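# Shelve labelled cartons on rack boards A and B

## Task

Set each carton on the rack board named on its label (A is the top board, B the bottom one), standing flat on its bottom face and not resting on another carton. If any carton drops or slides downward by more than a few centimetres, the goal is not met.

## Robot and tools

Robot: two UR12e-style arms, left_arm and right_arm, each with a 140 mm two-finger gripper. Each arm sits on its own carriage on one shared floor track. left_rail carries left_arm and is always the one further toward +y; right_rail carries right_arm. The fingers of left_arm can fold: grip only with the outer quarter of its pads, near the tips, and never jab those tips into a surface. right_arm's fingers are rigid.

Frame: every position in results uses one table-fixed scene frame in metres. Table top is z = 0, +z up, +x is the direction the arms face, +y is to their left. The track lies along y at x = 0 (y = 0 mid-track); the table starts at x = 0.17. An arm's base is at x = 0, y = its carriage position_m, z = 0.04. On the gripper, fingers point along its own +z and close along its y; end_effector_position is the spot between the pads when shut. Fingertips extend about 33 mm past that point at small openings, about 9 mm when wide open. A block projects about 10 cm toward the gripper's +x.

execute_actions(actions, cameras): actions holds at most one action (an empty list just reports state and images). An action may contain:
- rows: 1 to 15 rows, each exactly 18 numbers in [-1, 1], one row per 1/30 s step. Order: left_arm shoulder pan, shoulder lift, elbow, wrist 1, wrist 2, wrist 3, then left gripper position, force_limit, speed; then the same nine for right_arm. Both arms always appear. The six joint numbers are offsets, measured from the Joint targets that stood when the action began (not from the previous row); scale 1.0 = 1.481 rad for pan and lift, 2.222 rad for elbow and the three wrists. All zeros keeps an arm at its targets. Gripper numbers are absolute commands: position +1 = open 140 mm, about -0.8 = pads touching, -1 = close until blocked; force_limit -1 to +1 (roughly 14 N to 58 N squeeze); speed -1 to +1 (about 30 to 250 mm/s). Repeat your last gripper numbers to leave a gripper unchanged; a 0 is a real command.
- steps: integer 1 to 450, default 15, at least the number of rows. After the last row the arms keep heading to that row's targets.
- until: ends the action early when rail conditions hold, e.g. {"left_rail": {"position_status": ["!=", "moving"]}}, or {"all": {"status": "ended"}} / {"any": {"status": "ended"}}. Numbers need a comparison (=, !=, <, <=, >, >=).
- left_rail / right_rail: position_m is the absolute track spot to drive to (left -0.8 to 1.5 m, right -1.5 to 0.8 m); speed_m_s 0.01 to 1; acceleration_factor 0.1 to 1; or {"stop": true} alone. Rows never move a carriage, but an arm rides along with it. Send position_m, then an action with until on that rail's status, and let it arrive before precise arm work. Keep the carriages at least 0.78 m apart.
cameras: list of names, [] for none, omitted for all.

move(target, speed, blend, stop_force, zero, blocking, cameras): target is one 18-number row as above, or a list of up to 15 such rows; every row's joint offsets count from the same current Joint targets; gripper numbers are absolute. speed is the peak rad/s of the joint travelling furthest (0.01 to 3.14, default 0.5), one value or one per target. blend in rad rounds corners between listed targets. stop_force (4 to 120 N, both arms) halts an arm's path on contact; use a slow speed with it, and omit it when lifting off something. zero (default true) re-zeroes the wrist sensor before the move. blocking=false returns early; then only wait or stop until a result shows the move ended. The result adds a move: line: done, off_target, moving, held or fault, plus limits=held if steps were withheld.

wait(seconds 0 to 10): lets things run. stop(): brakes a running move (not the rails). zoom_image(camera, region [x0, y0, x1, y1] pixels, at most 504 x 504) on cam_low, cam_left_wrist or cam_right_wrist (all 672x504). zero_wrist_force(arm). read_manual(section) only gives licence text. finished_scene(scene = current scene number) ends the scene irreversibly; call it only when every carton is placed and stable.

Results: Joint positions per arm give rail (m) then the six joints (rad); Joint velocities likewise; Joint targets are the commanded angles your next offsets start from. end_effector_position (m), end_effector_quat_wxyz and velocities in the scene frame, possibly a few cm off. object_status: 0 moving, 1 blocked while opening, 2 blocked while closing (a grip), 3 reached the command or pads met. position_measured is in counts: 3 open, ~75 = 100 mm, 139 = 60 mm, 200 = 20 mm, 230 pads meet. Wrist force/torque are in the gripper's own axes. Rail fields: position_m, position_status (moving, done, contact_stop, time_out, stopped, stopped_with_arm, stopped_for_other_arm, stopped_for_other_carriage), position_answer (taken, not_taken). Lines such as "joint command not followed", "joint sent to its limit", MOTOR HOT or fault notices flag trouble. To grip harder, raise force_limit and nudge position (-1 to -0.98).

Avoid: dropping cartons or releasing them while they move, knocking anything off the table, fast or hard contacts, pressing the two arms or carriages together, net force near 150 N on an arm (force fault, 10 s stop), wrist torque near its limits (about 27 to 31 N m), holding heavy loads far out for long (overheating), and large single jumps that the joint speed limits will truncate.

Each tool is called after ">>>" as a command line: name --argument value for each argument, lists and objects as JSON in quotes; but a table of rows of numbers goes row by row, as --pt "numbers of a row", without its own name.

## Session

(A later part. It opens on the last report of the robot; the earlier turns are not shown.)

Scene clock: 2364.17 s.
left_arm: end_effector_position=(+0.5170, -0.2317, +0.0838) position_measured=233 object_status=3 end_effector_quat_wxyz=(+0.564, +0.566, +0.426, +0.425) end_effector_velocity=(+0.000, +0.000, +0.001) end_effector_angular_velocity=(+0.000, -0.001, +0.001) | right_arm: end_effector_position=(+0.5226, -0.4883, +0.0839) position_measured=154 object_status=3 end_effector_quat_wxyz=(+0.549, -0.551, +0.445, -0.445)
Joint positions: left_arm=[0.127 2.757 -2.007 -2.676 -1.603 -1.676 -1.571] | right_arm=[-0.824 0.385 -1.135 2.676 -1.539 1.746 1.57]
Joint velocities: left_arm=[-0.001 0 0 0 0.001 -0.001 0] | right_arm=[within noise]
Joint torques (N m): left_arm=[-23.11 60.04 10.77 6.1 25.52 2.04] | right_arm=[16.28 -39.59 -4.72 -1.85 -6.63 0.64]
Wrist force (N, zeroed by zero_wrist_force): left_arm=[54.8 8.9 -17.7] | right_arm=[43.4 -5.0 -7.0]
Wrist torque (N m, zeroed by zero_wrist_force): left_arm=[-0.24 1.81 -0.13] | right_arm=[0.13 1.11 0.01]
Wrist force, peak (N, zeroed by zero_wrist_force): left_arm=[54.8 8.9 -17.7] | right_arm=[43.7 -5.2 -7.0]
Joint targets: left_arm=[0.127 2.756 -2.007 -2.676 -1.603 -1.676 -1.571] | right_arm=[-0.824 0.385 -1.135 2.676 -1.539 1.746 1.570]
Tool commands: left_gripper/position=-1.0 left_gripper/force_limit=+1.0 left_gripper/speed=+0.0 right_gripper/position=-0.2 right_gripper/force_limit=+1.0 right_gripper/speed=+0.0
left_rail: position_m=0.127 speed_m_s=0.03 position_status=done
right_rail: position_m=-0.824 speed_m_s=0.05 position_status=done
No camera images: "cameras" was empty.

>>> move --pt "0 0.075990 -0.000029 -0.050620 0 0 -1 1 0 0 -0.075990 0.000029 0.050620 0 0 -0.2 1 0" --speed 0.08 --cameras '["cam_low"]'

>>> zoom_image --camera "cam_low" --region '[80, 160, 280, 290]'

Scene clock: 2378.30 s.
left_arm: end_effector_position=(+0.5170, -0.2319, +0.1149) position_measured=233 object_status=3 end_effector_quat_wxyz=(+0.564, +0.566, +0.426, +0.425) | right_arm: end_effector_position=(+0.5226, -0.4883, +0.1149) position_measured=154 object_status=3 end_effector_quat_wxyz=(+0.549, -0.551, +0.445, -0.445)
Joint positions: left_arm=[0.127 2.756 -1.895 -2.676 -1.715 -1.676 -1.571] | right_arm=[-0.824 0.385 -1.247 2.676 -1.427 1.746 1.57]
Joint velocities: within noise
Joint torques (N m): left_arm=[-20.23 68.16 19.1 4.08 9.14 2.3] | right_arm=[20.66 -59.03 -14.14 -2.78 -11.29 0.77]
Wrist force (N, zeroed by zero_wrist_force): left_arm=[46.1 -9.1 -13.8] | right_arm=[48.1 7.1 -7.1]
Wrist torque (N m, zeroed by zero_wrist_force): left_arm=[0.23 1.57 0.11] | right_arm=[-0.37 1.24 -0.05]
Wrist force, peak (N, zeroed by zero_wrist_force): left_arm=[57.8 9.2 -20.0] | right_arm=[52.8 6.9 -8.0]
Joint targets: left_arm=[0.127 2.756 -1.894 -2.676 -1.715 -1.676 -1.571] | right_arm=[-0.824 0.385 -1.247 2.676 -1.426 1.746 1.570]
left_rail: position_m=0.127 speed_m_s=0.03 position_status=done
right_rail: position_m=-0.824 speed_m_s=0.05 position_status=done
move: done
Images, in order (width x height): cam_low 672x504.

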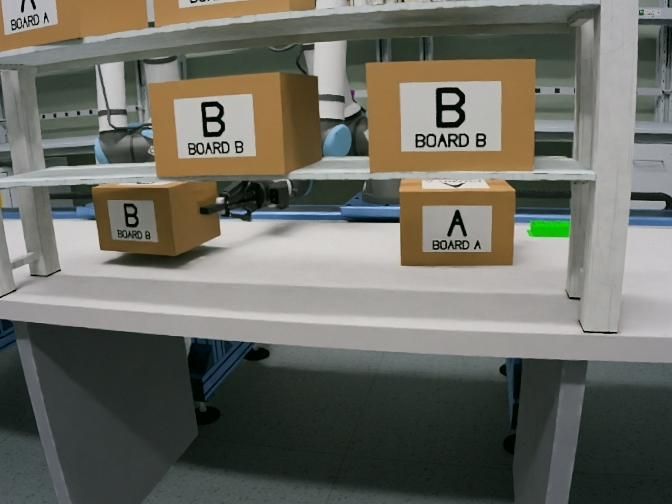

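Scaled by 2.520.

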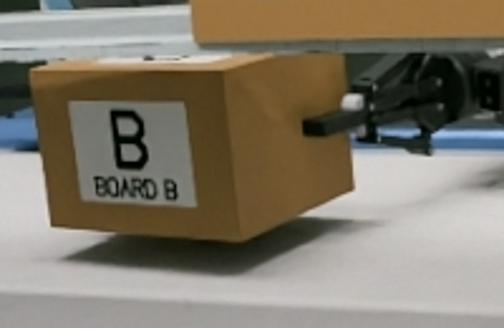

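>>> move --pt "0 0.071370 0.002554 -0.050123 0 0 -1 1 0 0 -0.071370 -0.002554 0.050123 0 0 -0.2 1 0" --pt "0 0.172675 0.010999 -0.126089 0 0 -1 1 0 0 -0.172675 -0.010999 0.126089 0 0 -0.2 1 0" --pt "0 0.262527 0.024451 -0.199430 0 0 -1 1 0 0 -0.262527 -0.024451 0.199430 0 0 -0.2 1 0" --pt "0 0.337540 0.041844 -0.266820 0 0 -1 1 0 0 -0.337540 -0.041844 0.266820 0 0 -0.2 1 0" --pt "0 0.380743 0.055639 -0.309411 0 0 -1 1 0 0 -0.380743 -0.055639 0.309411 0 0 -0.2 1 0" --pt "0 0.426968 0.075077 -0.359659 0 0 -1 1 0 0 -0.426968 -0.075077 0.359659 0 0 -0.2 1 0" --speed 0.2 --blend 0.015 --cameras '["cam_low"]'

Scene clock: 2407.23 s.
left_arm: end_effector_position=(+0.5171, -0.2319, +0.3469) position_measured=233 object_status=3 end_effector_quat_wxyz=(+0.564, +0.566, +0.426, +0.425) | right_arm: end_effector_position=(+0.5227, -0.4882, +0.3468) position_measured=154 object_status=3 end_effector_quat_wxyz=(+0.549, -0.551, +0.445, -0.445)
Joint positions: left_arm=[0.127 2.757 -1.262 -2.509 -2.514 -1.676 -1.571] | right_arm=[-0.824 0.385 -1.879 2.51 -0.628 1.746 1.57]
Joint velocities: within noise
Joint torques (N m): left_arm=[-22.02 40.02 72.73 4.02 15.49 1.72] | right_arm=[29.76 -27.09 -57.03 -2.94 -26.38 0.93]
Wrist force (N, zeroed by zero_wrist_force): left_arm=[47.2 -8.5 -14.1] | right_arm=[49.5 7.1 -7.2]
Wrist torque (N m, zeroed by zero_wrist_force): left_arm=[0.25 1.65 0.10] | right_arm=[-0.35 1.25 -0.14]
Wrist force, peak (N, zeroed by zero_wrist_force): left_arm=[52.6 -8.9 -15.9] | right_arm=[54.9 7.2 -7.8]
Joint targets: left_arm=[0.127 2.756 -1.262 -2.509 -2.515 -1.676 -1.571] | right_arm=[-0.824 0.385 -1.880 2.510 -0.627 1.746 1.570]
left_rail: position_m=0.127 speed_m_s=0.03 position_status=done
right_rail: position_m=-0.824 speed_m_s=0.05 position_status=done
move: done
Images, in order (width x height): cam_low 672x504.

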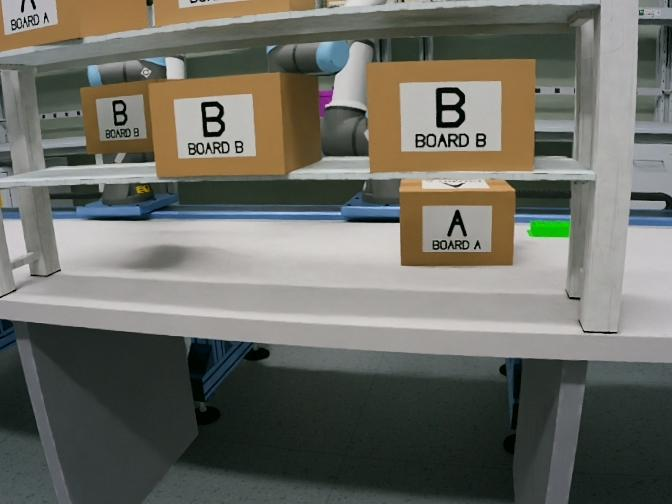

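>>> move --pt "0.016542 -0.019890 0.008132 0.005125 0.011026 0 -1 1 0 -0.016542 0.019890 -0.008132 -0.005125 -0.011026 0 -0.2 1 0" --pt "0.046478 -0.063000 0.027369 0.014621 0.030978 0 -1 1 0 -0.046478 0.063000 -0.027369 -0.014621 -0.030978 0 -0.2 1 0" --pt "0.070500 -0.105918 0.048818 0.021779 0.046989 0 -1 1 0 -0.070500 0.105918 -0.048818 -0.021779 -0.046989 0 -0.2 1 0" --pt "0.090045 -0.148011 0.072190 0.026462 0.060016 0 -1 1 0 -0.090045 0.148011 -0.072190 -0.026462 -0.060016 0 -0.2 1 0" --pt "0.106175 -0.189012 0.097256 0.028724 0.070767 0 -1 1 0 -0.106175 0.189012 -0.097256 -0.028724 -0.070767 0 -0.2 1 0" --pt "0.119662 -0.228890 0.123846 0.028714 0.079757 0 -1 1 0 -0.119662 0.228890 -0.123846 -0.028714 -0.079757 0 -0.2 1 0" --pt "0.129110 -0.261027 0.147012 0.026967 0.086054 0 -1 1 0 -0.129110 0.261027 -0.147012 -0.026967 -0.086054 0 -0.2 1 0" --pt "0.131077 -0.267718 0.151834 0.026604 0.087365 0 -1 1 0 -0.131077 0.267718 -0.151834 -0.026604 -0.087365 0 -0.2 1 0" --speed 0.2 --blend 0.015 --cameras '["cam_low"]'

Scene clock: 2427.93 s.
left_arm: end_effector_position=(+0.7797, -0.2319, +0.3468) position_measured=233 object_status=3 end_effector_quat_wxyz=(+0.564, +0.566, +0.426, +0.425) | right_arm: end_effector_position=(+0.7853, -0.4881, +0.3468) position_measured=154 object_status=3 end_effector_quat_wxyz=(+0.549, -0.550, +0.445, -0.444)
Joint positions: left_arm=[0.127 2.951 -1.658 -2.172 -2.455 -1.482 -1.571] | right_arm=[-0.824 0.191 -1.483 2.172 -0.686 1.552 1.57]
Joint velocities: within noise
Joint torques (N m): left_arm=[-23.73 38.31 65.89 2.95 25.23 1.89] | right_arm=[23.62 -38.55 -51.84 -2.24 -26.09 0.53]
Wrist force (N, zeroed by zero_wrist_force): left_arm=[47.0 -7.9 -13.5] | right_arm=[48.9 7.3 -7.0]
Wrist torque (N m, zeroed by zero_wrist_force): left_arm=[0.22 1.51 0.11] | right_arm=[-0.43 1.15 -0.18]
Wrist force, peak (N, zeroed by zero_wrist_force): left_arm=[52.9 -8.6 -15.5] | right_arm=[55.5 6.9 -8.0]
Joint targets: left_arm=[0.127 2.951 -1.659 -2.172 -2.456 -1.482 -1.571] | right_arm=[-0.824 0.191 -1.483 2.172 -0.686 1.552 1.570]
left_rail: position_m=0.127 speed_m_s=0.03 position_status=done
right_rail: position_m=-0.824 speed_m_s=0.05 position_status=done
move: done; blend cut to 0.0147 rad at target 1, 0.0054 rad at target 7
Images, in order (width x height): cam_low 672x504.

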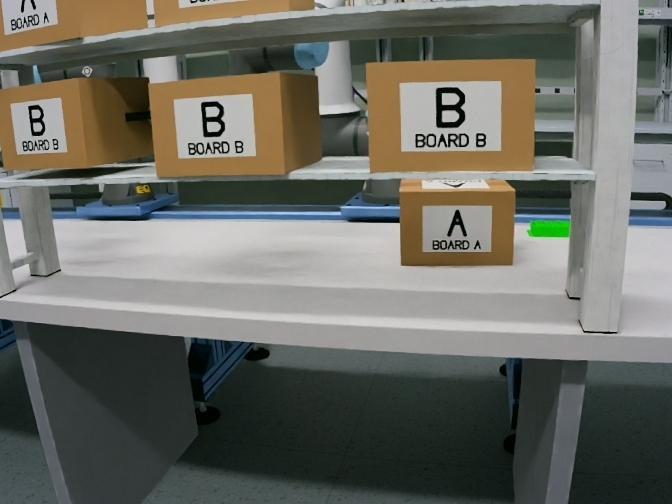

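>>> move --pt "0 -0.016113 -0.006922 0.017662 0 0 -1 1 0 0 0.016113 0.006922 -0.017662 0 0 -0.2 1 0" --speed 0.05 --cameras '[]'

>>> move --pt "0 -0.00174 -0.000748 0.00191 0 0 -1 1 0 0 0.00174 0.000748 -0.00191 0 0 -0.2 1 0" --speed 0.03 --cameras '["cam_low"]'

Scene clock: 2436.40 s.
left_arm: end_effector_position=(+0.7798, -0.2319, +0.3284) position_measured=233 object_status=3 end_effector_quat_wxyz=(+0.564, +0.566, +0.426, +0.425) | right_arm: end_effector_position=(+0.7854, -0.4881, +0.3284) position_measured=154 object_status=3 end_effector_quat_wxyz=(+0.549, -0.550, +0.445, -0.444)
Joint positions: left_arm=[0.127 2.951 -1.682 -2.187 -2.416 -1.482 -1.571] | right_arm=[-0.824 0.191 -1.459 2.188 -0.725 1.552 1.57]
Joint velocities: within noise
Joint torques (N m): left_arm=[-26.44 35.6 42.86 12.19 24.72 1.83] | right_arm=[26.82 -41.95 -34.64 -12.79 -25.43 0.71]
Wrist force (N, zeroed by zero_wrist_force): left_arm=[46.3 -8.1 -13.6] | right_arm=[48.4 6.9 -6.7]
Wrist torque (N m, zeroed by zero_wrist_force): left_arm=[0.14 1.56 0.10] | right_arm=[-0.48 1.15 -0.19]
Wrist force, peak (N, zeroed by zero_wrist_force): left_arm=[47.0 -8.0 -13.7] | right_arm=[49.2 7.9 -7.1]
Joint targets: left_arm=[0.127 2.951 -1.682 -2.187 -2.416 -1.482 -1.571] | right_arm=[-0.824 0.191 -1.459 2.188 -0.726 1.552 1.570]
left_rail: position_m=0.127 speed_m_s=0.03 position_status=done
right_rail: position_m=-0.824 speed_m_s=0.05 position_status=done
move: done
No camera images: "cameras" was empty.

Scene clock: 2437.10 s.
left_arm: end_effector_position=(+0.7798, -0.2319, +0.3266) position_measured=233 object_status=3 end_effector_quat_wxyz=(+0.564, +0.565, +0.426, +0.425) | right_arm: end_effector_position=(+0.7854, -0.4881, +0.3265) position_measured=154 object_status=3 end_effector_quat_wxyz=(+0.549, -0.550, +0.445, -0.444)
Joint positions: left_arm=[0.127 2.951 -1.685 -2.189 -2.412 -1.482 -1.571] | right_arm=[-0.824 0.191 -1.457 2.189 -0.73 1.552 1.57]
Joint velocities: within noise
Joint torques (N m): left_arm=[-27.76 26.53 35.11 7.67 24.65 1.61] | right_arm=[26.4 -30.1 -27.75 -7.35 -25.41 0.84]
Wrist force (N, zeroed by zero_wrist_force): left_arm=[45.8 3.9 -18.4] | right_arm=[50.8 -4.5 -9.7]
Wrist torque (N m, zeroed by zero_wrist_force): left_arm=[-0.06 1.56 -0.05] | right_arm=[-0.66 1.16 0.00]
Wrist force, peak (N, zeroed by zero_wrist_force): left_arm=[46.0 3.8 -18.1] | right_arm=[50.8 -4.5 -9.7]
Joint targets: left_arm=[0.127 2.951 -1.685 -2.189 -2.412 -1.482 -1.571] | right_arm=[-0.824 0.191 -1.457 2.189 -0.730 1.552 1.570]
left_rail: position_m=0.127 speed_m_s=0.03 position_status=done
right_rail: position_m=-0.824 speed_m_s=0.05 position_status=done
move: done
Images, in order (width x height): cam_low 672x504.

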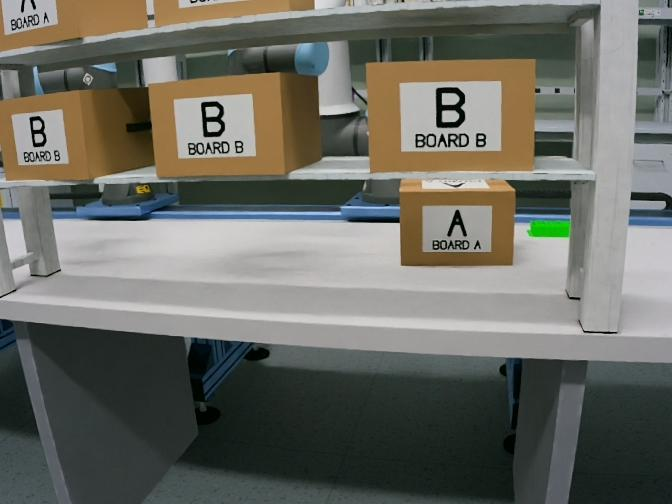

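>>> move --pt "0 -0.001044 -0.000449 0.001146 0 0 -1 1 0 0 0.001044 0.000449 -0.001146 0 0 -0.2 1 0" --speed 0.03 --cameras '[]'

>>> execute_actions --actions '[{"left_rail":{"position_m":0.141,"speed_m_s":0.05},"right_rail":{"position_m":-0.833,"speed_m_s":0.05},"steps":45,"until":{"all":{"status":"ended"}}}]' --cameras '["cam_low"]'

Scene clock: 2470.10 s.
left_arm: end_effector_position=(+0.7797, -0.2319, +0.3253) position_measured=233 object_status=3 end_effector_quat_wxyz=(+0.564, +0.565, +0.426, +0.425) | right_arm: end_effector_position=(+0.7853, -0.4881, +0.3252) position_measured=154 object_status=3 end_effector_quat_wxyz=(+0.549, -0.550, +0.445, -0.444)
Joint positions: left_arm=[0.127 2.951 -1.686 -2.19 -2.41 -1.482 -1.571] | right_arm=[-0.824 0.191 -1.455 2.19 -0.732 1.552 1.57]
Joint velocities: within noise
Joint torques (N m): left_arm=[-28.87 12.78 24.93 1.54 24.37 1.61] | right_arm=[27.86 -18.14 -20.74 -2.51 -25.02 0.45]
Wrist force (N, zeroed by zero_wrist_force): left_arm=[47.3 18.2 -23.2] | right_arm=[51.7 -17.9 -15.0]
Wrist torque (N m, zeroed by zero_wrist_force): left_arm=[-0.43 1.53 -0.23] | right_arm=[-0.35 1.15 0.19]
Wrist force, peak (N, zeroed by zero_wrist_force): left_arm=[47.6 19.0 -23.5] | right_arm=[51.7 -17.9 -15.0]
Joint targets: left_arm=[0.127 2.951 -1.687 -2.190 -2.409 -1.482 -1.571] | right_arm=[-0.824 0.191 -1.455 2.190 -0.732 1.552 1.570]
left_rail: position_m=0.127 speed_m_s=0.03 position_status=done
right_rail: position_m=-0.824 speed_m_s=0.05 position_status=done
move: done
No camera images: "cameras" was empty.

Scene clock: 2470.83 s.
left_arm: end_effector_position=(+0.7796, -0.2180, +0.3250) position_measured=233 object_status=3 end_effector_quat_wxyz=(+0.564, +0.566, +0.426, +0.424) end_effector_velocity=(+0.000, +0.000, +0.000) end_effector_angular_velocity=(+0.000, -0.001, +0.000) | right_arm: end_effector_position=(+0.7852, -0.4970, +0.3250) position_measured=154 object_status=3 end_effector_quat_wxyz=(+0.549, -0.551, +0.445, -0.444)
Joint positions: left_arm=[0.141 2.951 -1.687 -2.19 -2.409 -1.482 -1.571] | right_arm=[-0.833 0.191 -1.455 2.19 -0.732 1.552 1.57]
Joint velocities: left_arm=[0.001 0 0 0 0.001 0 0] | right_arm=[within noise]
Joint torques (N m): left_arm=[7.45 59.9 48.01 1.93 -1.71 1.62] | right_arm=[-11.05 -55.89 -39.38 -1.3 2.96 0.76]
Wrist force (N, zeroed by zero_wrist_force): left_arm=[0.1 -0.4 0.1] | right_arm=[-4.4 2.7 0.3]
Wrist torque (N m, zeroed by zero_wrist_force): left_arm=[-0.04 0.00 0.01] | right_arm=[0.50 1.02 0.03]
Wrist force, peak (N, zeroed by zero_wrist_force): left_arm=[47.7 18.8 -22.9] | right_arm=[51.5 -18.7 -14.6]
Joint targets: left_arm=[0.141 2.951 -1.687 -2.190 -2.409 -1.482 -1.571] | right_arm=[-0.833 0.191 -1.455 2.190 -0.732 1.552 1.570]
Tool commands: left_gripper/position=-1.0 left_gripper/force_limit=+1.0 left_gripper/speed=+0.0 right_gripper/position=-0.2 right_gripper/force_limit=+1.0 right_gripper/speed=+0.0
left_rail: position_m=0.141 speed_m_s=0.05 position_status=done
right_rail: position_m=-0.833 speed_m_s=0.05 position_status=done
Images, in order (width x height): cam_low 672x504.

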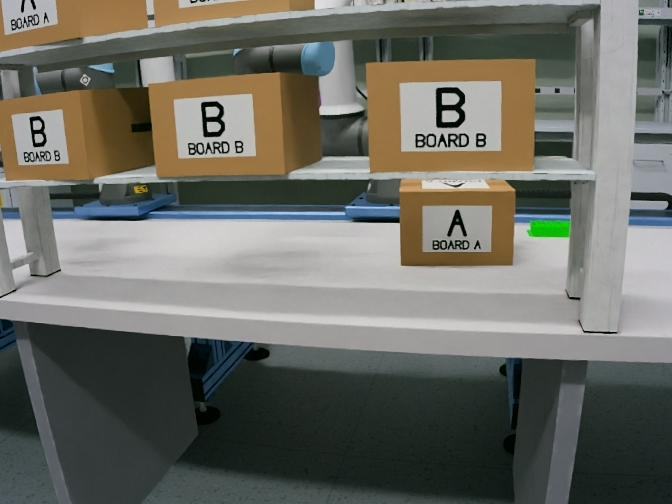

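>>> move --pt "-0.001967 0.006691 -0.004822 0.000363 -0.001311 0 -1 1 0 0.001967 -0.006691 0.004822 -0.000363 0.001311 0 -0.2 1 0" --pt "-0.011415 0.038828 -0.027988 0.002110 -0.007608 0 -1 1 0 0.011415 -0.038828 0.027988 -0.002110 0.007608 0 -0.2 1 0" --pt "-0.024902 0.078706 -0.054578 0.002120 -0.016598 0 -1 1 0 0.024902 -0.078706 0.054578 -0.002120 0.016598 0 -0.2 1 0" --pt "-0.041032 0.119707 -0.079644 -0.000142 -0.027349 0 -1 1 0 0.041032 -0.119707 0.079644 0.000142 0.027349 0 -0.2 1 0" --pt "-0.060577 0.161800 -0.103016 -0.004825 -0.040376 0 -1 1 0 0.060577 -0.161800 0.103016 0.004825 0.040376 0 -0.2 1 0" --pt "-0.084599 0.204718 -0.124465 -0.011983 -0.056387 0 -1 1 0 0.084599 -0.204718 0.124465 0.011983 0.056387 0 -0.2 1 0" --pt "-0.114535 0.247828 -0.143702 -0.021479 -0.076339 0 -1 1 0 0.114535 -0.247828 0.143702 0.021479 0.076339 0 -0.2 1 0" --pt "-0.131077 0.267718 -0.151834 -0.026604 -0.087365 0 -1 1 0 0.131077 -0.267718 0.151834 0.026604 0.087365 0 -0.2 1 0" --pt "-0.218840 0.359380 -0.169722 -0.069814 -0.177360 0 -1 1 0 0.218840 -0.359380 0.169722 0.069814 0.145860 0 -0.2 1 0" --speed 0.4 --blend 0.02 --cameras '["cam_low"]'

Scene clock: 2494.00 s.
left_arm: end_effector_position=(+0.4474, -0.1948, +0.3471) position_measured=233 object_status=3 end_effector_quat_wxyz=(+0.549, +0.550, +0.445, +0.444) | right_arm: end_effector_position=(+0.4473, -0.4973, +0.3470) position_measured=154 object_status=3 end_effector_quat_wxyz=(+0.549, -0.551, +0.445, -0.445)
Joint positions: left_arm=[0.141 2.627 -1.154 -2.567 -2.565 -1.876 -1.571] | right_arm=[-0.833 0.515 -1.987 2.567 -0.577 1.876 1.57]
Joint velocities: within noise
Joint torques (N m): left_arm=[-14.13 26.75 33.56 0.23 -2.46 1.87] | right_arm=[13.43 -18.22 -28.31 0.49 3.74 0.67]
Wrist force (N, zeroed by zero_wrist_force): left_arm=[0.2 0.0 0.2] | right_arm=[-4.6 2.1 0.1]
Wrist torque (N m, zeroed by zero_wrist_force): left_arm=[0.03 -0.03 0.02] | right_arm=[0.45 1.05 -0.03]
Wrist force, peak (N, zeroed by zero_wrist_force): left_arm=[1.2 0.0 2.0] | right_arm=[-5.8 2.3 1.2]
Joint targets: left_arm=[0.141 2.626 -1.154 -2.567 -2.565 -1.876 -1.571] | right_arm=[-0.833 0.515 -1.987 2.567 -0.577 1.876 1.570]
left_rail: position_m=0.141 speed_m_s=0.05 position_status=done
right_rail: position_m=-0.833 speed_m_s=0.05 position_status=done
move: done; blend cut to 0.0054 rad at target 1, 0.0147 rad at target 7, 0.0147 rad at target 8
Images, in order (width x height): cam_low 672x504.

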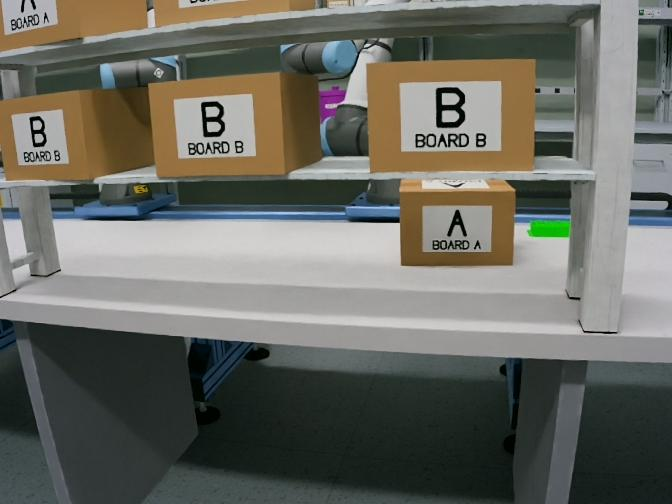

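>>> execute_actions --actions '[{"left_rail":{"position_m":0.838,"speed_m_s":0.6},"steps":150,"until":{"left_rail":{"position_status":["!=","moving"]}}}]' --cameras '[]'

>>> execute_actions --actions '[{"right_rail":{"position_m":-0.157,"speed_m_s":0.6},"steps":150,"until":{"right_rail":{"position_status":["!=","moving"]}}}]' --cameras '["cam_low"]'

Scene clock: 2511.50 s.
left_arm: end_effector_position=(+0.4474, +0.5022, +0.3471) position_measured=233 object_status=3 end_effector_quat_wxyz=(+0.549, +0.550, +0.445, +0.444) end_effector_velocity=(+0.000, +0.001, +0.000) end_effector_angular_velocity=(-0.001, +0.000, +0.001) | right_arm: end_effector_position=(+0.4472, -0.4973, +0.3470) position_measured=154 object_status=3 end_effector_quat_wxyz=(+0.549, -0.551, +0.445, -0.445)
Joint positions: left_arm=[0.838 2.626 -1.154 -2.567 -2.565 -1.876 -1.571] | right_arm=[-0.833 0.515 -1.987 2.567 -0.577 1.876 1.57]
Joint velocities: left_arm=[0.001 0.001 0 0 0 0 0] | right_arm=[within noise]
Joint torques (N m): left_arm=[-14.41 22.33 44.88 1.63 -1.85 1.33] | right_arm=[8.36 -14.6 -40.69 -0.63 2.84 0.66]
Wrist force (N, zeroed by zero_wrist_force): left_arm=[0.3 -0.1 0.0] | right_arm=[-4.6 2.3 0.0]
Wrist torque (N m, zeroed by zero_wrist_force): left_arm=[-0.02 -0.06 0.01] | right_arm=[0.51 1.05 -0.03]
Wrist force, peak (N, zeroed by zero_wrist_force): left_arm=[0.9 -0.1 0.0] | right_arm=[-4.8 2.5 0.5]
Joint targets: left_arm=[0.838 2.626 -1.154 -2.567 -2.565 -1.876 -1.571] | right_arm=[-0.833 0.515 -1.987 2.567 -0.577 1.876 1.570]
Tool commands: left_gripper/position=-1.0 left_gripper/force_limit=+1.0 left_gripper/speed=+0.0 right_gripper/position=-0.2 right_gripper/force_limit=+1.0 right_gripper/speed=+0.0
left_rail: position_m=0.838 speed_m_s=0.60 position_status=done
right_rail: position_m=-0.833 speed_m_s=0.05 position_status=done
No camera images: "cameras" was empty.

Scene clock: 2514.93 s.
left_arm: end_effector_position=(+0.4474, +0.5022, +0.3471) position_measured=233 object_status=3 end_effector_quat_wxyz=(+0.549, +0.550, +0.445, +0.444) | right_arm: end_effector_position=(+0.4472, +0.1787, +0.3471) position_measured=154 object_status=3 end_effector_quat_wxyz=(+0.549, -0.551, +0.445, -0.445) end_effector_velocity=(+0.001, +0.000, +0.000) end_effector_angular_velocity=(-0.001, +0.001, -0.001)
Joint positions: left_arm=[0.838 2.626 -1.154 -2.567 -2.565 -1.876 -1.571] | right_arm=[-0.157 0.515 -1.987 2.567 -0.577 1.876 1.57]
Joint velocities: left_arm=[within noise] | right_arm=[0.001 -0.002 0.001 0 0 -0.001 0]
Joint torques (N m): left_arm=[-12.16 14.28 50.74 2.15 -1.1 1.46] | right_arm=[7.72 -7.13 -43.91 -1.75 2.3 0.7]
Wrist force (N, zeroed by zero_wrist_force): left_arm=[0.1 -0.4 0.1] | right_arm=[-4.5 2.5 0.4]
Wrist torque (N m, zeroed by zero_wrist_force): left_arm=[-0.05 -0.02 0.01] | right_arm=[0.54 1.04 -0.02]
Wrist force, peak (N, zeroed by zero_wrist_force): left_arm=[0.0 -0.6 -0.1] | right_arm=[-5.4 2.1 0.2]
Joint targets: left_arm=[0.838 2.626 -1.154 -2.567 -2.565 -1.876 -1.571] | right_arm=[-0.157 0.515 -1.987 2.567 -0.577 1.876 1.570]
Tool commands: left_gripper/position=-1.0 left_gripper/force_limit=+1.0 left_gripper/speed=+0.0 right_gripper/position=-0.2 right_gripper/force_limit=+1.0 right_gripper/speed=+0.0
left_rail: position_m=0.838 speed_m_s=0.60 position_status=done
right_rail: position_m=-0.157 speed_m_s=0.60 position_status=done
Images, in order (width x height): cam_low 672x504.

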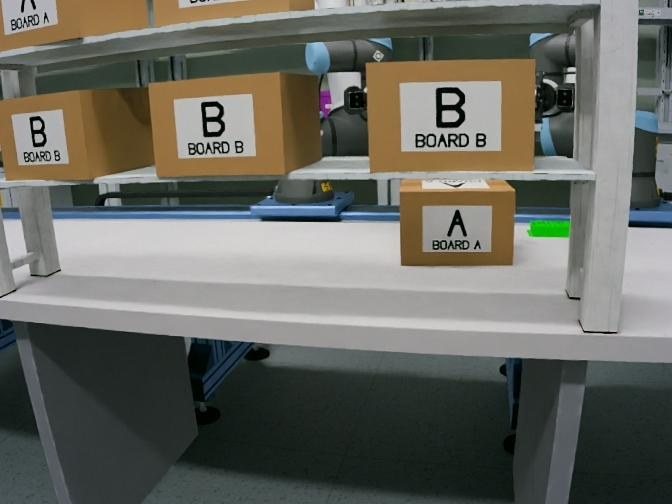

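>>> move --pt "0 -0.093779 -0.036640 0.099146 0 0 -1 1 0 0 0.093779 0.036640 -0.099146 0 0 -0.2 1 0" --pt "0 -0.176802 -0.056318 0.174160 0 0 -1 1 0 0 0.176802 0.056318 -0.174160 0 0 -0.2 1 0" --pt "0 -0.280278 -0.071865 0.258674 0 0 -1 1 0 0 0.280278 0.071865 -0.258674 0 0 -0.2 1 0" --pt "0 -0.400488 -0.081809 0.348741 0 0 -1 1 0 0 0.400488 0.081809 -0.348741 0 0 -0.2 1 0" --pt "0 -0.518531 -0.085215 0.430824 0 0 -1 1 0 0 0.518531 0.085215 -0.430824 0 0 -0.2 1 0" --speed 0.5 --blend 0.03 --cameras '["cam_low"]'

>>> zero_wrist_force --arm "right_arm"

>>> zero_wrist_force --arm "left_arm"

>>> execute_actions --actions '[{"left_rail":{"position_m":0.822,"speed_m_s":0.06},"right_rail":{"position_m":-0.141,"speed_m_s":0.06},"steps":60,"until":{"all":{"status":"ended"}}}]' --cameras '["cam_low"]'

Scene clock: 2531.60 s.
left_arm: end_effector_position=(+0.4473, +0.5023, +0.1039) position_measured=233 object_status=3 end_effector_quat_wxyz=(+0.549, +0.550, +0.445, +0.444) | right_arm: end_effector_position=(+0.4471, +0.1787, +0.1040) position_measured=154 object_status=3 end_effector_quat_wxyz=(+0.549, -0.551, +0.445, -0.445)
Joint positions: left_arm=[0.838 2.626 -1.922 -2.757 -1.608 -1.876 -1.571] | right_arm=[-0.157 0.515 -1.22 2.757 -1.534 1.876 1.57]
Joint velocities: within noise
Joint torques (N m): left_arm=[-9.84 18.63 -5.24 6.55 -0.2 2.05] | right_arm=[6.26 -24.5 4.25 -7.52 1.59 0.73]
Wrist force (N, zeroed by zero_wrist_force): left_arm=[0.1 -0.4 -0.3] | right_arm=[-4.7 2.1 0.0]
Wrist torque (N m, zeroed by zero_wrist_force): left_arm=[-0.07 -0.03 0.01] | right_arm=[0.39 1.04 -0.02]
Wrist force, peak (N, zeroed by zero_wrist_force): left_arm=[0.0 1.6 0.1] | right_arm=[-5.0 3.0 -0.4]
Joint targets: left_arm=[0.838 2.626 -1.922 -2.757 -1.607 -1.876 -1.571] | right_arm=[-0.157 0.515 -1.219 2.757 -1.535 1.876 1.570]
left_rail: position_m=0.838 speed_m_s=0.60 position_status=done
right_rail: position_m=-0.157 speed_m_s=0.60 position_status=done
move: done
Images, in order (width x height): cam_low 672x504.

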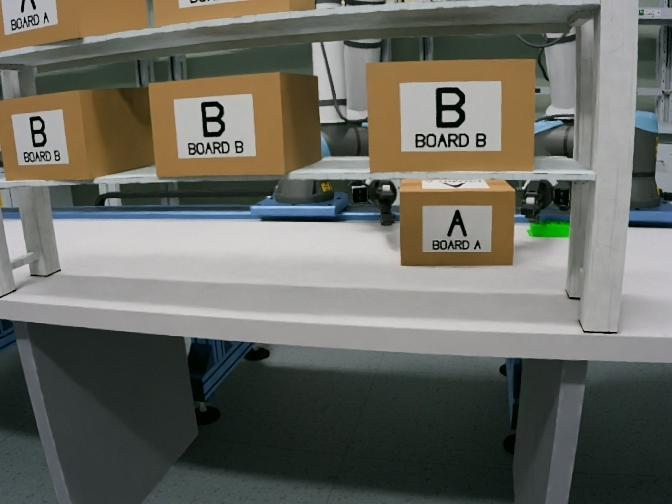

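Wrist force sensor zeroed.

Wrist force sensor zeroed.

Scene clock: 2532.33 s.
left_arm: end_effector_position=(+0.4473, +0.4864, +0.1039) position_measured=233 object_status=3 end_effector_quat_wxyz=(+0.549, +0.551, +0.445, +0.444) | right_arm: end_effector_position=(+0.4471, +0.1946, +0.1039) position_measured=154 object_status=3 end_effector_quat_wxyz=(+0.549, -0.551, +0.445, -0.445)
Joint positions: left_arm=[0.822 2.626 -1.922 -2.757 -1.607 -1.876 -1.571] | right_arm=[-0.141 0.515 -1.219 2.757 -1.535 1.876 1.57]
Joint velocities: within noise
Joint torques (N m): left_arm=[-8.23 17.55 0.34 6.46 -0.37 1.99] | right_arm=[5.43 -23.84 0.8 -6.63 1.4 0.67]
Wrist force (N, zeroed by zero_wrist_force): left_arm=[-0.2 0.4 0.4] | right_arm=[1.2 0.2 -1.0]
Wrist torque (N m, zeroed by zero_wrist_force): left_arm=[0.08 0.05 0.00] | right_arm=[0.03 0.04 -0.03]
Wrist force, peak (N, zeroed by zero_wrist_force): left_arm=[1.2 0.3 0.0] | right_arm=[1.6 0.7 -1.3]
Joint targets: left_arm=[0.822 2.626 -1.922 -2.757 -1.607 -1.876 -1.571] | right_arm=[-0.141 0.515 -1.219 2.757 -1.535 1.876 1.570]
Tool commands: left_gripper/position=-1.0 left_gripper/force_limit=+1.0 left_gripper/speed=+0.0 right_gripper/position=-0.2 right_gripper/force_limit=+1.0 right_gripper/speed=+0.0
left_rail: position_m=0.822 speed_m_s=0.06 position_status=done
right_rail: position_m=-0.141 speed_m_s=0.06 position_status=done
Images, in order (width x height): cam_low 672x504.

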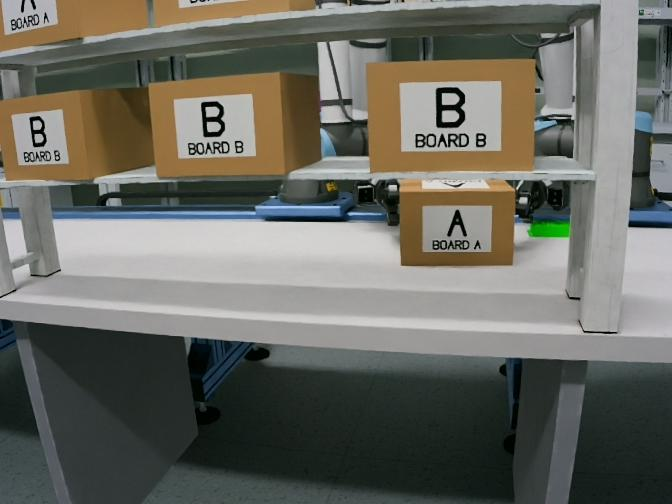

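>>> execute_actions --actions '[{"left_rail":{"position_m":0.817,"speed_m_s":0.04},"right_rail":{"position_m":-0.136,"speed_m_s":0.04},"steps":40,"until":{"all":{"status":"ended"}}}]' --cameras '[]'

>>> execute_actions --actions '[{"left_rail":{"position_m":0.814,"speed_m_s":0.03},"right_rail":{"position_m":-0.133,"speed_m_s":0.03},"steps":40,"until":{"all":{"status":"ended"}}}]' --cameras '[]'

Scene clock: 2537.03 s.
left_arm: end_effector_position=(+0.4473, +0.4812, +0.1039) position_measured=233 object_status=3 end_effector_quat_wxyz=(+0.549, +0.551, +0.445, +0.444) | right_arm: end_effector_position=(+0.4471, +0.1997, +0.1039) position_measured=154 object_status=3 end_effector_quat_wxyz=(+0.549, -0.551, +0.445, -0.445)
Joint positions: left_arm=[0.817 2.626 -1.922 -2.757 -1.607 -1.876 -1.571] | right_arm=[-0.136 0.515 -1.219 2.757 -1.535 1.876 1.57]
Joint velocities: within noise
Joint torques (N m): left_arm=[-6.52 23.18 13.02 3.46 -0.41 1.29] | right_arm=[5.34 -28.03 -11.54 -3.57 1.11 0.79]
Wrist force (N, zeroed by zero_wrist_force): left_arm=[0.3 0.2 0.1] | right_arm=[1.4 0.8 -1.4]
Wrist torque (N m, zeroed by zero_wrist_force): left_arm=[0.05 -0.06 0.00] | right_arm=[0.07 0.03 -0.03]
Wrist force, peak (N, zeroed by zero_wrist_force): left_arm=[0.8 0.2 0.1] | right_arm=[1.8 0.4 -1.6]
Joint targets: left_arm=[0.817 2.626 -1.922 -2.757 -1.607 -1.876 -1.571] | right_arm=[-0.136 0.515 -1.219 2.757 -1.535 1.876 1.570]
Tool commands: left_gripper/position=-1.0 left_gripper/force_limit=+1.0 left_gripper/speed=+0.0 right_gripper/position=-0.2 right_gripper/force_limit=+1.0 right_gripper/speed=+0.0
left_rail: position_m=0.817 speed_m_s=0.04 position_status=done
right_rail: position_m=-0.136 speed_m_s=0.04 position_status=done
No camera images: "cameras" was empty.

Scene clock: 2537.50 s.
left_arm: end_effector_position=(+0.4473, +0.4782, +0.1039) position_measured=233 object_status=3 end_effector_quat_wxyz=(+0.549, +0.551, +0.445, +0.444) | right_arm: end_effector_position=(+0.4471, +0.2027, +0.1039) position_measured=154 object_status=3 end_effector_quat_wxyz=(+0.549, -0.551, +0.445, -0.445)
Joint positions: left_arm=[0.814 2.626 -1.922 -2.757 -1.607 -1.876 -1.571] | right_arm=[-0.133 0.515 -1.219 2.757 -1.535 1.876 1.57]
Joint velocities: within noise
Joint torques (N m): left_arm=[-8.65 22.83 13.57 2.89 0.35 1.76] | right_arm=[4.94 -29.64 -11.13 -3 0.74 0.7]
Wrist force (N, zeroed by zero_wrist_force): left_arm=[0.4 0.3 0.2] | right_arm=[7.1 0.2 -1.7]
Wrist torque (N m, zeroed by zero_wrist_force): left_arm=[0.06 -0.09 -0.01] | right_arm=[0.04 0.25 -0.06]
Wrist force, peak (N, zeroed by zero_wrist_force): left_arm=[1.0 0.2 0.0] | right_arm=[7.5 -0.4 -3.4]
Joint targets: left_arm=[0.814 2.626 -1.922 -2.757 -1.607 -1.876 -1.571] | right_arm=[-0.133 0.515 -1.219 2.757 -1.535 1.876 1.570]
Tool commands: left_gripper/position=-1.0 left_gripper/force_limit=+1.0 left_gripper/speed=+0.0 right_gripper/position=-0.2 right_gripper/force_limit=+1.0 right_gripper/speed=+0.0
left_rail: position_m=0.814 speed_m_s=0.03 position_status=done
right_rail: position_m=-0.133 speed_m_s=0.03 position_status=done
No camera images: "cameras" was empty.

>>> execute_actions --actions '[{"left_rail":{"position_m":0.810,"speed_m_s":0.03},"steps":40,"until":{"all":{"status":"ended"}}}]' --cameras '[]'

>>> execute_actions --actions '[{"left_rail":{"position_m":0.807,"speed_m_s":0.03},"steps":40,"until":{"all":{"status":"ended"}}}]' --cameras '[]'

Scene clock: 2541.53 s.
left_arm: end_effector_position=(+0.4473, +0.4743, +0.1039) position_measured=233 object_status=3 end_effector_quat_wxyz=(+0.549, +0.551, +0.445, +0.444) | right_arm: end_effector_position=(+0.4471, +0.2027, +0.1039) position_measured=154 object_status=3 end_effector_quat_wxyz=(+0.549, -0.551, +0.445, -0.445)
Joint positions: left_arm=[0.81 2.626 -1.922 -2.757 -1.607 -1.876 -1.571] | right_arm=[-0.133 0.515 -1.219 2.757 -1.535 1.876 1.57]
Joint velocities: within noise
Joint torques (N m): left_arm=[-4.13 25.3 10.26 1.04 0.86 1.79] | right_arm=[2.99 -34.83 -10.54 -0.3 0.42 0.81]
Wrist force (N, zeroed by zero_wrist_force): left_arm=[1.9 0.4 -1.6] | right_arm=[8.0 -0.5 -1.9]
Wrist torque (N m, zeroed by zero_wrist_force): left_arm=[0.02 -0.04 0.00] | right_arm=[0.04 0.24 -0.07]
Wrist force, peak (N, zeroed by zero_wrist_force): left_arm=[1.7 -0.5 -1.9] | right_arm=[8.6 0.2 -2.1]
Joint targets: left_arm=[0.810 2.626 -1.922 -2.757 -1.607 -1.876 -1.571] | right_arm=[-0.133 0.515 -1.219 2.757 -1.535 1.876 1.570]
Tool commands: left_gripper/position=-1.0 left_gripper/force_limit=+1.0 left_gripper/speed=+0.0 right_gripper/position=-0.2 right_gripper/force_limit=+1.0 right_gripper/speed=+0.0
left_rail: position_m=0.810 speed_m_s=0.03 position_status=done
right_rail: position_m=-0.133 speed_m_s=0.03 position_status=done
No camera images: "cameras" was empty.

Scene clock: 2541.97 s.
left_arm: end_effector_position=(+0.4473, +0.4712, +0.1039) position_measured=233 object_status=3 end_effector_quat_wxyz=(+0.549, +0.551, +0.445, +0.444) | right_arm: end_effector_position=(+0.4471, +0.2027, +0.1039) position_measured=154 object_status=3 end_effector_quat_wxyz=(+0.549, -0.551, +0.445, -0.445)
Joint positions: left_arm=[0.807 2.626 -1.922 -2.757 -1.607 -1.876 -1.571] | right_arm=[-0.133 0.515 -1.219 2.757 -1.535 1.876 1.57]
Joint velocities: within noise
Joint torques (N m): left_arm=[-6.7 29.76 8.66 1.32 0.48 2.09] | right_arm=[3.48 -34.22 -10.12 -0.71 0.42 1.03]
Wrist force (N, zeroed by zero_wrist_force): left_arm=[1.7 0.4 -1.2] | right_arm=[8.0 -0.3 -1.5]
Wrist torque (N m, zeroed by zero_wrist_force): left_arm=[0.06 -0.06 0.00] | right_arm=[0.07 0.24 -0.07]
Wrist force, peak (N, zeroed by zero_wrist_force): left_arm=[2.1 0.5 -1.7] | right_arm=[8.4 0.1 -1.8]
Joint targets: left_arm=[0.807 2.626 -1.922 -2.757 -1.607 -1.876 -1.571] | right_arm=[-0.133 0.515 -1.219 2.757 -1.535 1.876 1.570]
Tool commands: left_gripper/position=-1.0 left_gripper/force_limit=+1.0 left_gripper/speed=+0.0 right_gripper/position=-0.2 right_gripper/force_limit=+1.0 right_gripper/speed=+0.0
left_rail: position_m=0.807 speed_m_s=0.03 position_status=done
right_rail: position_m=-0.133 speed_m_s=0.03 position_status=done
No camera images: "cameras" was empty.

>>> execute_actions --actions '[{"left_rail":{"position_m":0.804,"speed_m_s":0.03},"steps":40,"until":{"all":{"status":"ended"}}}]' --cameras '[]'

>>> execute_actions --actions '[{"left_rail":{"position_m":0.801,"speed_m_s":0.03},"steps":40,"until":{"all":{"status":"ended"}}}]' --cameras '["cam_low"]'

Scene clock: 2547.27 s.
left_arm: end_effector_position=(+0.4473, +0.4683, +0.1039) position_measured=233 object_status=3 end_effector_quat_wxyz=(+0.549, +0.550, +0.445, +0.444) | right_arm: end_effector_position=(+0.4471, +0.2027, +0.1039) position_measured=154 object_status=3 end_effector_quat_wxyz=(+0.549, -0.551, +0.445, -0.445)
Joint positions: left_arm=[0.804 2.626 -1.922 -2.757 -1.607 -1.876 -1.571] | right_arm=[-0.133 0.515 -1.219 2.757 -1.535 1.876 1.57]
Joint velocities: within noise
Joint torques (N m): left_arm=[-5.81 33.63 4.69 1.26 2.6 2.19] | right_arm=[3.41 -40.1 -8.98 -0.49 -0.06 0.91]
Wrist force (N, zeroed by zero_wrist_force): left_arm=[19.8 3.2 -6.0] | right_arm=[10.0 -1.0 -3.3]
Wrist torque (N m, zeroed by zero_wrist_force): left_arm=[-0.01 0.65 -0.05] | right_arm=[0.06 0.21 -0.07]
Wrist force, peak (N, zeroed by zero_wrist_force): left_arm=[19.8 3.2 -6.0] | right_arm=[10.3 -0.6 -3.2]
Joint targets: left_arm=[0.804 2.626 -1.922 -2.757 -1.607 -1.876 -1.571] | right_arm=[-0.133 0.515 -1.219 2.757 -1.535 1.876 1.570]
Tool commands: left_gripper/position=-1.0 left_gripper/force_limit=+1.0 left_gripper/speed=+0.0 right_gripper/position=-0.2 right_gripper/force_limit=+1.0 right_gripper/speed=+0.0
left_rail: position_m=0.804 speed_m_s=0.03 position_status=done
right_rail: position_m=-0.133 speed_m_s=0.03 position_status=done
No camera images: "cameras" was empty.

Scene clock: 2547.73 s.
left_arm: end_effector_position=(+0.4473, +0.4654, +0.1039) position_measured=233 object_status=3 end_effector_quat_wxyz=(+0.549, +0.550, +0.445, +0.444) end_effector_velocity=(-0.001, +0.000, +0.000) end_effector_angular_velocity=(-0.001, +0.000, +0.000) | right_arm: end_effector_position=(+0.4471, +0.2026, +0.1039) position_measured=154 object_status=3 end_effector_quat_wxyz=(+0.549, -0.551, +0.445, -0.445)
Joint positions: left_arm=[0.801 2.627 -1.922 -2.757 -1.607 -1.876 -1.571] | right_arm=[-0.133 0.515 -1.219 2.757 -1.535 1.876 1.57]
Joint velocities: left_arm=[-0.001 0.001 0.001 -0.002 0 0.001 -0.001] | right_arm=[within noise]
Joint torques (N m): left_arm=[-8.88 32.17 7.42 1.33 13.43 2.23] | right_arm=[3.33 -39.78 -8.27 -0.36 -6.22 0.84]
Wrist force (N, zeroed by zero_wrist_force): left_arm=[43.2 6.3 -6.0] | right_arm=[28.7 -5.9 -9.5]
Wrist torque (N m, zeroed by zero_wrist_force): left_arm=[-0.16 1.61 -0.09] | right_arm=[-0.01 0.13 -0.25]
Wrist force, peak (N, zeroed by zero_wrist_force): left_arm=[43.2 6.3 -6.0] | right_arm=[29.2 -5.2 -9.6]
Joint targets: left_arm=[0.801 2.626 -1.922 -2.757 -1.607 -1.876 -1.571] | right_arm=[-0.133 0.515 -1.219 2.757 -1.535 1.876 1.570]
Tool commands: left_gripper/position=-1.0 left_gripper/force_limit=+1.0 left_gripper/speed=+0.0 right_gripper/position=-0.2 right_gripper/force_limit=+1.0 right_gripper/speed=+0.0
left_rail: position_m=0.801 speed_m_s=0.03 position_status=done
right_rail: position_m=-0.133 speed_m_s=0.03 position_status=done
Images, in order (width x height): cam_low 672x504.

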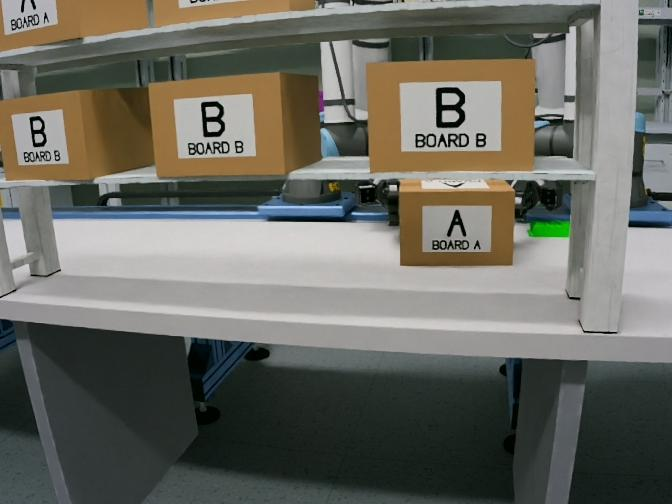

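>>> execute_actions --actions '[{"right_rail":{"position_m":-0.1313,"speed_m_s":0.03},"steps":40,"until":{"all":{"status":"ended"}}}]' --cameras '["cam_right_wrist"]'

Scene clock: 2557.47 s.
left_arm: end_effector_position=(+0.4473, +0.4653, +0.1039) position_measured=233 object_status=3 end_effector_quat_wxyz=(+0.549, +0.551, +0.445, +0.444) | right_arm: end_effector_position=(+0.4470, +0.2043, +0.1039) position_measured=154 object_status=3 end_effector_quat_wxyz=(+0.549, -0.551, +0.445, -0.445)
Joint positions: left_arm=[0.801 2.626 -1.922 -2.757 -1.607 -1.876 -1.571] | right_arm=[-0.131 0.515 -1.219 2.757 -1.535 1.876 1.57]
Joint velocities: within noise
Joint torques (N m): left_arm=[-33.95 35.24 27.37 1.56 24.16 2.28] | right_arm=[7.83 -43.05 -25.01 -0.57 -15.35 0.77]
Wrist force (N, zeroed by zero_wrist_force): left_arm=[44.4 6.0 -7.3] | right_arm=[59.0 -20.0 -29.2]
Wrist torque (N m, zeroed by zero_wrist_force): left_arm=[-0.13 1.62 -0.10] | right_arm=[-0.42 -1.00 -0.64]
Wrist force, peak (N, zeroed by zero_wrist_force): left_arm=[44.6 6.5 -7.3] | right_arm=[59.0 -20.0 -29.2]
Joint targets: left_arm=[0.801 2.626 -1.922 -2.757 -1.607 -1.876 -1.571] | right_arm=[-0.131 0.515 -1.219 2.757 -1.535 1.876 1.570]
Tool commands: left_gripper/position=-1.0 left_gripper/force_limit=+1.0 left_gripper/speed=+0.0 right_gripper/position=-0.2 right_gripper/force_limit=+1.0 right_gripper/speed=+0.0
left_rail: position_m=0.801 speed_m_s=0.03 position_status=done
right_rail: position_m=-0.131 speed_m_s=0.03 position_status=done
camera_calibration:
cam_right_wrist: T_world_to_cam=[[-0.0197024, 0.0172575, -0.999657, 0.116093], [-0.500893, 0.865154, 0.0248077, 0.0464505], [0.865285, 0.50121, -0.00840147, -0.312276], [0, 0, 0, 1]] pos_world=[0.295761, 0.114325, 0.112278]
Images, in order (width x height): cam_right_wrist 672x504.

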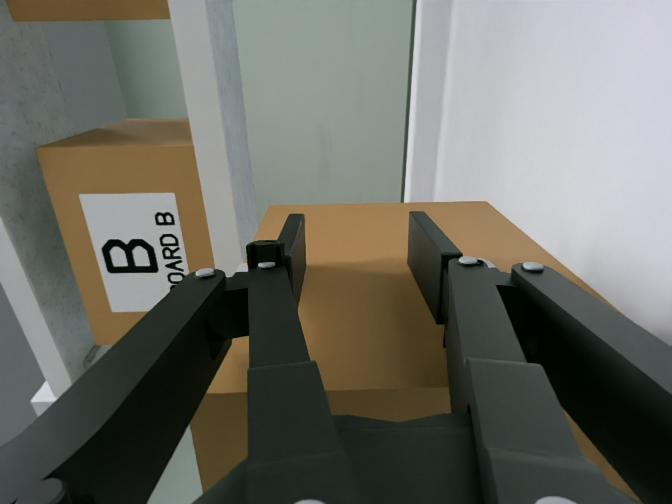

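>>> execute_actions --actions '[{"left_rail":{"position_m":0.8017,"speed_m_s":0.02},"steps":30,"until":{"all":{"status":"ended"}}}]' --cameras '[]'

>>> move --pt "0 0.032073 0.000360 -0.021737 0 0 -1 1 0 0 -0.032073 -0.000360 0.021737 0 0 -0.2 1 0" --speed 0.05 --cameras '["cam_low"]'

>>> zoom_image --camera "cam_low" --region '[370, 160, 570, 290]'

Scene clock: 2591.97 s.
left_arm: end_effector_position=(+0.4473, +0.4659, +0.1039) position_measured=233 object_status=3 end_effector_quat_wxyz=(+0.549, +0.551, +0.445, +0.444) | right_arm: end_effector_position=(+0.4471, +0.2044, +0.1040) position_measured=154 object_status=3 end_effector_quat_wxyz=(+0.549, -0.551, +0.445, -0.445)
Joint positions: left_arm=[0.802 2.626 -1.922 -2.757 -1.607 -1.876 -1.571] | right_arm=[-0.131 0.515 -1.219 2.757 -1.535 1.876 1.57]
Joint velocities: within noise
Joint torques (N m): left_arm=[-34.66 40.62 20.9 1.75 21.96 2.31] | right_arm=[30.91 -34.4 -27.73 -0.47 -15.22 0.74]
Wrist force (N, zeroed by zero_wrist_force): left_arm=[40.4 3.1 -0.2] | right_arm=[52.3 -10.1 -18.6]
Wrist torque (N m, zeroed by zero_wrist_force): left_arm=[-0.08 1.57 -0.06] | right_arm=[-0.26 -0.74 -0.69]
Wrist force, peak (N, zeroed by zero_wrist_force): left_arm=[46.9 6.3 -5.5] | right_arm=[60.0 -19.8 -29.7]
Joint targets: left_arm=[0.802 2.626 -1.922 -2.757 -1.607 -1.876 -1.571] | right_arm=[-0.131 0.515 -1.219 2.757 -1.535 1.876 1.570]
Tool commands: left_gripper/position=-1.0 left_gripper/force_limit=+1.0 left_gripper/speed=+0.0 right_gripper/position=-0.2 right_gripper/force_limit=+1.0 right_gripper/speed=+0.0
left_rail: position_m=0.802 speed_m_s=0.02 position_status=done
right_rail: position_m=-0.131 speed_m_s=0.03 position_status=done
No camera images: "cameras" was empty.

Scene clock: 2593.30 s.
left_arm: end_effector_position=(+0.4473, +0.4660, +0.1148) position_measured=233 object_status=3 end_effector_quat_wxyz=(+0.549, +0.551, +0.445, +0.444) | right_arm: end_effector_position=(+0.4471, +0.2044, +0.1148) position_measured=154 object_status=3 end_effector_quat_wxyz=(+0.549, -0.551, +0.445, -0.445)
Joint positions: left_arm=[0.802 2.626 -1.875 -2.756 -1.655 -1.876 -1.571] | right_arm=[-0.131 0.515 -1.267 2.756 -1.486 1.876 1.57]
Joint velocities: within noise
Joint torques (N m): left_arm=[-35.57 63.57 32.77 3.08 15.33 2.07] | right_arm=[17.58 -55.88 -32.92 -4.43 -15.21 0.97]
Wrist force (N, zeroed by zero_wrist_force): left_arm=[43.7 -6.6 -3.6] | right_arm=[41.8 10.1 -12.0]
Wrist torque (N m, zeroed by zero_wrist_force): left_arm=[0.23 1.58 0.09] | right_arm=[-0.12 -0.01 -0.52]
Wrist force, peak (N, zeroed by zero_wrist_force): left_arm=[44.5 -7.5 -3.6] | right_arm=[52.0 -9.7 -18.1]
Joint targets: left_arm=[0.802 2.626 -1.875 -2.756 -1.656 -1.876 -1.571] | right_arm=[-0.131 0.515 -1.267 2.756 -1.486 1.876 1.570]
left_rail: position_m=0.802 speed_m_s=0.02 position_status=done
right_rail: position_m=-0.131 speed_m_s=0.03 position_status=done
move: done
Images, in order (width x height): cam_low 672x504.

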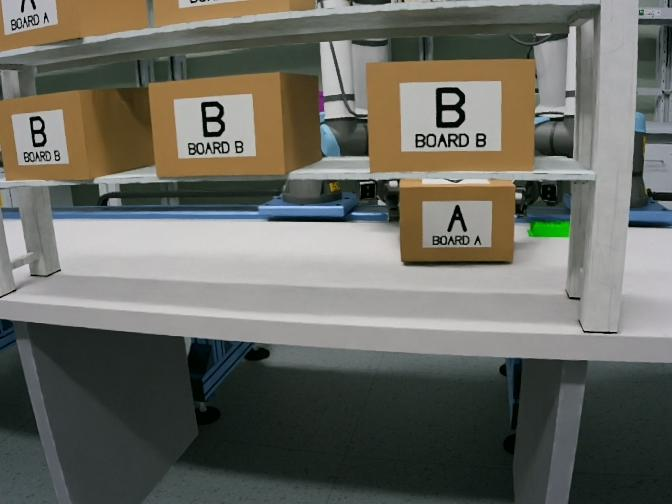

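Scaled by 2.520.

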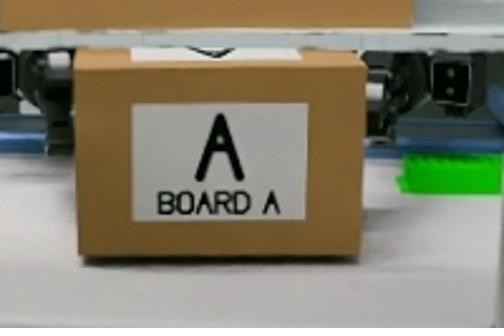

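>>> execute_actions --actions '[{"left_rail":{"position_m":0.8011,"speed_m_s":0.02},"steps":30,"until":{"all":{"status":"ended"}}}]' --cameras '[]'

>>> move --pt "0 0.085970 0.003046 -0.060347 0 0 -1 1 0 0 -0.085970 -0.003046 0.060347 0 0 -0.2 1 0" --pt "0 0.206180 0.012991 -0.150413 0 0 -1 1 0 0 -0.206180 -0.012991 0.150413 0 0 -0.2 1 0" --pt "0 0.309656 0.028537 -0.234928 0 0 -1 1 0 0 -0.309656 -0.028537 0.234928 0 0 -0.2 1 0" --pt "0 0.392679 0.048215 -0.309941 0 0 -1 1 0 0 -0.392679 -0.048215 0.309941 0 0 -0.2 1 0" --pt "0 0.438770 0.063553 -0.356001 0 0 -1 1 0 0 -0.438770 -0.063553 0.356001 0 0 -0.2 1 0" --pt "0 0.486458 0.084855 -0.409087 0 0 -1 1 0 0 -0.486458 -0.084855 0.409087 0 0 -0.2 1 0" --pt "0 0.519149 0.104630 -0.450652 0 0 -1 1 0 0 -0.519149 -0.104630 0.450652 0 0 -0.2 1 0" --pt "0 0.559364 0.140187 -0.513012 0 0 -1 1 0 0 -0.559364 -0.140187 0.513012 0 0 -0.2 1 0" --pt "0 0.584846 0.178214 -0.568023 0 0 -1 1 0 0 -0.584846 -0.178214 0.568023 0 0 -0.2 1 0" --pt "0 0.599684 0.222092 -0.621792 0 0 -1 1 0 0 -0.599684 -0.222092 0.621792 0 0 -0.2 1 0" --pt "0 0.603989 0.267591 -0.670160 0 0 -1 1 0 0 -0.603989 -0.267591 0.670160 0 0 -0.2 1 0" --speed 0.22 --blend 0.02 --cameras '["cam_low"]'

Scene clock: 2618.73 s.
left_arm: end_effector_position=(+0.4473, +0.4654, +0.1149) position_measured=233 object_status=3 end_effector_quat_wxyz=(+0.549, +0.550, +0.445, +0.444) | right_arm: end_effector_position=(+0.4471, +0.2044, +0.1149) position_measured=154 object_status=3 end_effector_quat_wxyz=(+0.549, -0.551, +0.445, -0.445)
Joint positions: left_arm=[0.801 2.626 -1.875 -2.756 -1.656 -1.876 -1.571] | right_arm=[-0.131 0.515 -1.267 2.756 -1.486 1.876 1.57]
Joint velocities: within noise
Joint torques (N m): left_arm=[-32.67 63.79 27.08 3.62 10.36 2.19] | right_arm=[3.87 -54.94 -25.89 -4.45 -15.43 1.18]
Wrist force (N, zeroed by zero_wrist_force): left_arm=[48.7 -6.8 -3.6] | right_arm=[47.6 10.5 -13.9]
Wrist torque (N m, zeroed by zero_wrist_force): left_arm=[0.23 1.91 0.08] | right_arm=[-0.17 -0.14 -0.57]
Wrist force, peak (N, zeroed by zero_wrist_force): left_arm=[48.9 -6.6 -4.1] | right_arm=[47.7 11.0 -13.8]
Joint targets: left_arm=[0.801 2.626 -1.875 -2.756 -1.656 -1.876 -1.571] | right_arm=[-0.131 0.515 -1.267 2.756 -1.486 1.876 1.570]
Tool commands: left_gripper/position=-1.0 left_gripper/force_limit=+1.0 left_gripper/speed=+0.0 right_gripper/position=-0.2 right_gripper/force_limit=+1.0 right_gripper/speed=+0.0
left_rail: position_m=0.801 speed_m_s=0.02 position_status=done
right_rail: position_m=-0.131 speed_m_s=0.03 position_status=done
No camera images: "cameras" was empty.

Scene clock: 2626.03 s.
left_arm: end_effector_position=(+0.4475, +0.4653, +0.6089) position_measured=233 object_status=3 end_effector_quat_wxyz=(+0.549, +0.550, +0.445, +0.444) | right_arm: end_effector_position=(+0.4474, +0.2045, +0.6088) position_measured=154 object_status=3 end_effector_quat_wxyz=(+0.549, -0.551, +0.445, -0.445)
Joint positions: left_arm=[0.801 2.626 -0.98 -2.161 -3.145 -1.876 -1.571] | right_arm=[-0.131 0.515 -2.161 2.162 0.003 1.876 1.57]
Joint velocities: within noise
Joint torques (N m): left_arm=[-33.96 14.7 72.84 3.41 23.09 2.36] | right_arm=[32.56 -5.19 -66 -5.13 -15.43 0.92]
Wrist force (N, zeroed by zero_wrist_force): left_arm=[56.2 -6.6 -4.2] | right_arm=[55.7 11.8 -17.1]
Wrist torque (N m, zeroed by zero_wrist_force): left_arm=[0.18 2.29 0.07] | right_arm=[-0.24 -0.29 -0.75]
Wrist force, peak (N, zeroed by zero_wrist_force): left_arm=[65.0 -5.3 -4.3] | right_arm=[63.3 12.4 -19.9]
Joint targets: left_arm=[0.801 2.626 -0.980 -2.161 -3.145 -1.876 -1.571] | right_arm=[-0.131 0.515 -2.161 2.161 0.003 1.876 1.570]
left_rail: position_m=0.801 speed_m_s=0.02 position_status=done
right_rail: position_m=-0.131 speed_m_s=0.03 position_status=done
move: done
Images, in order (width x height): cam_low 672x504.

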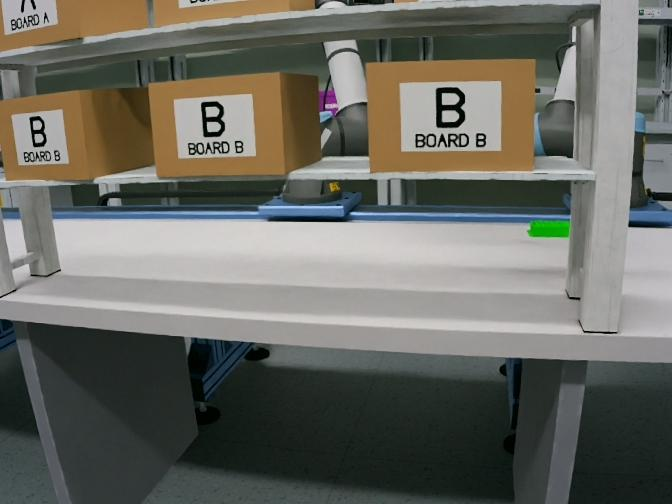

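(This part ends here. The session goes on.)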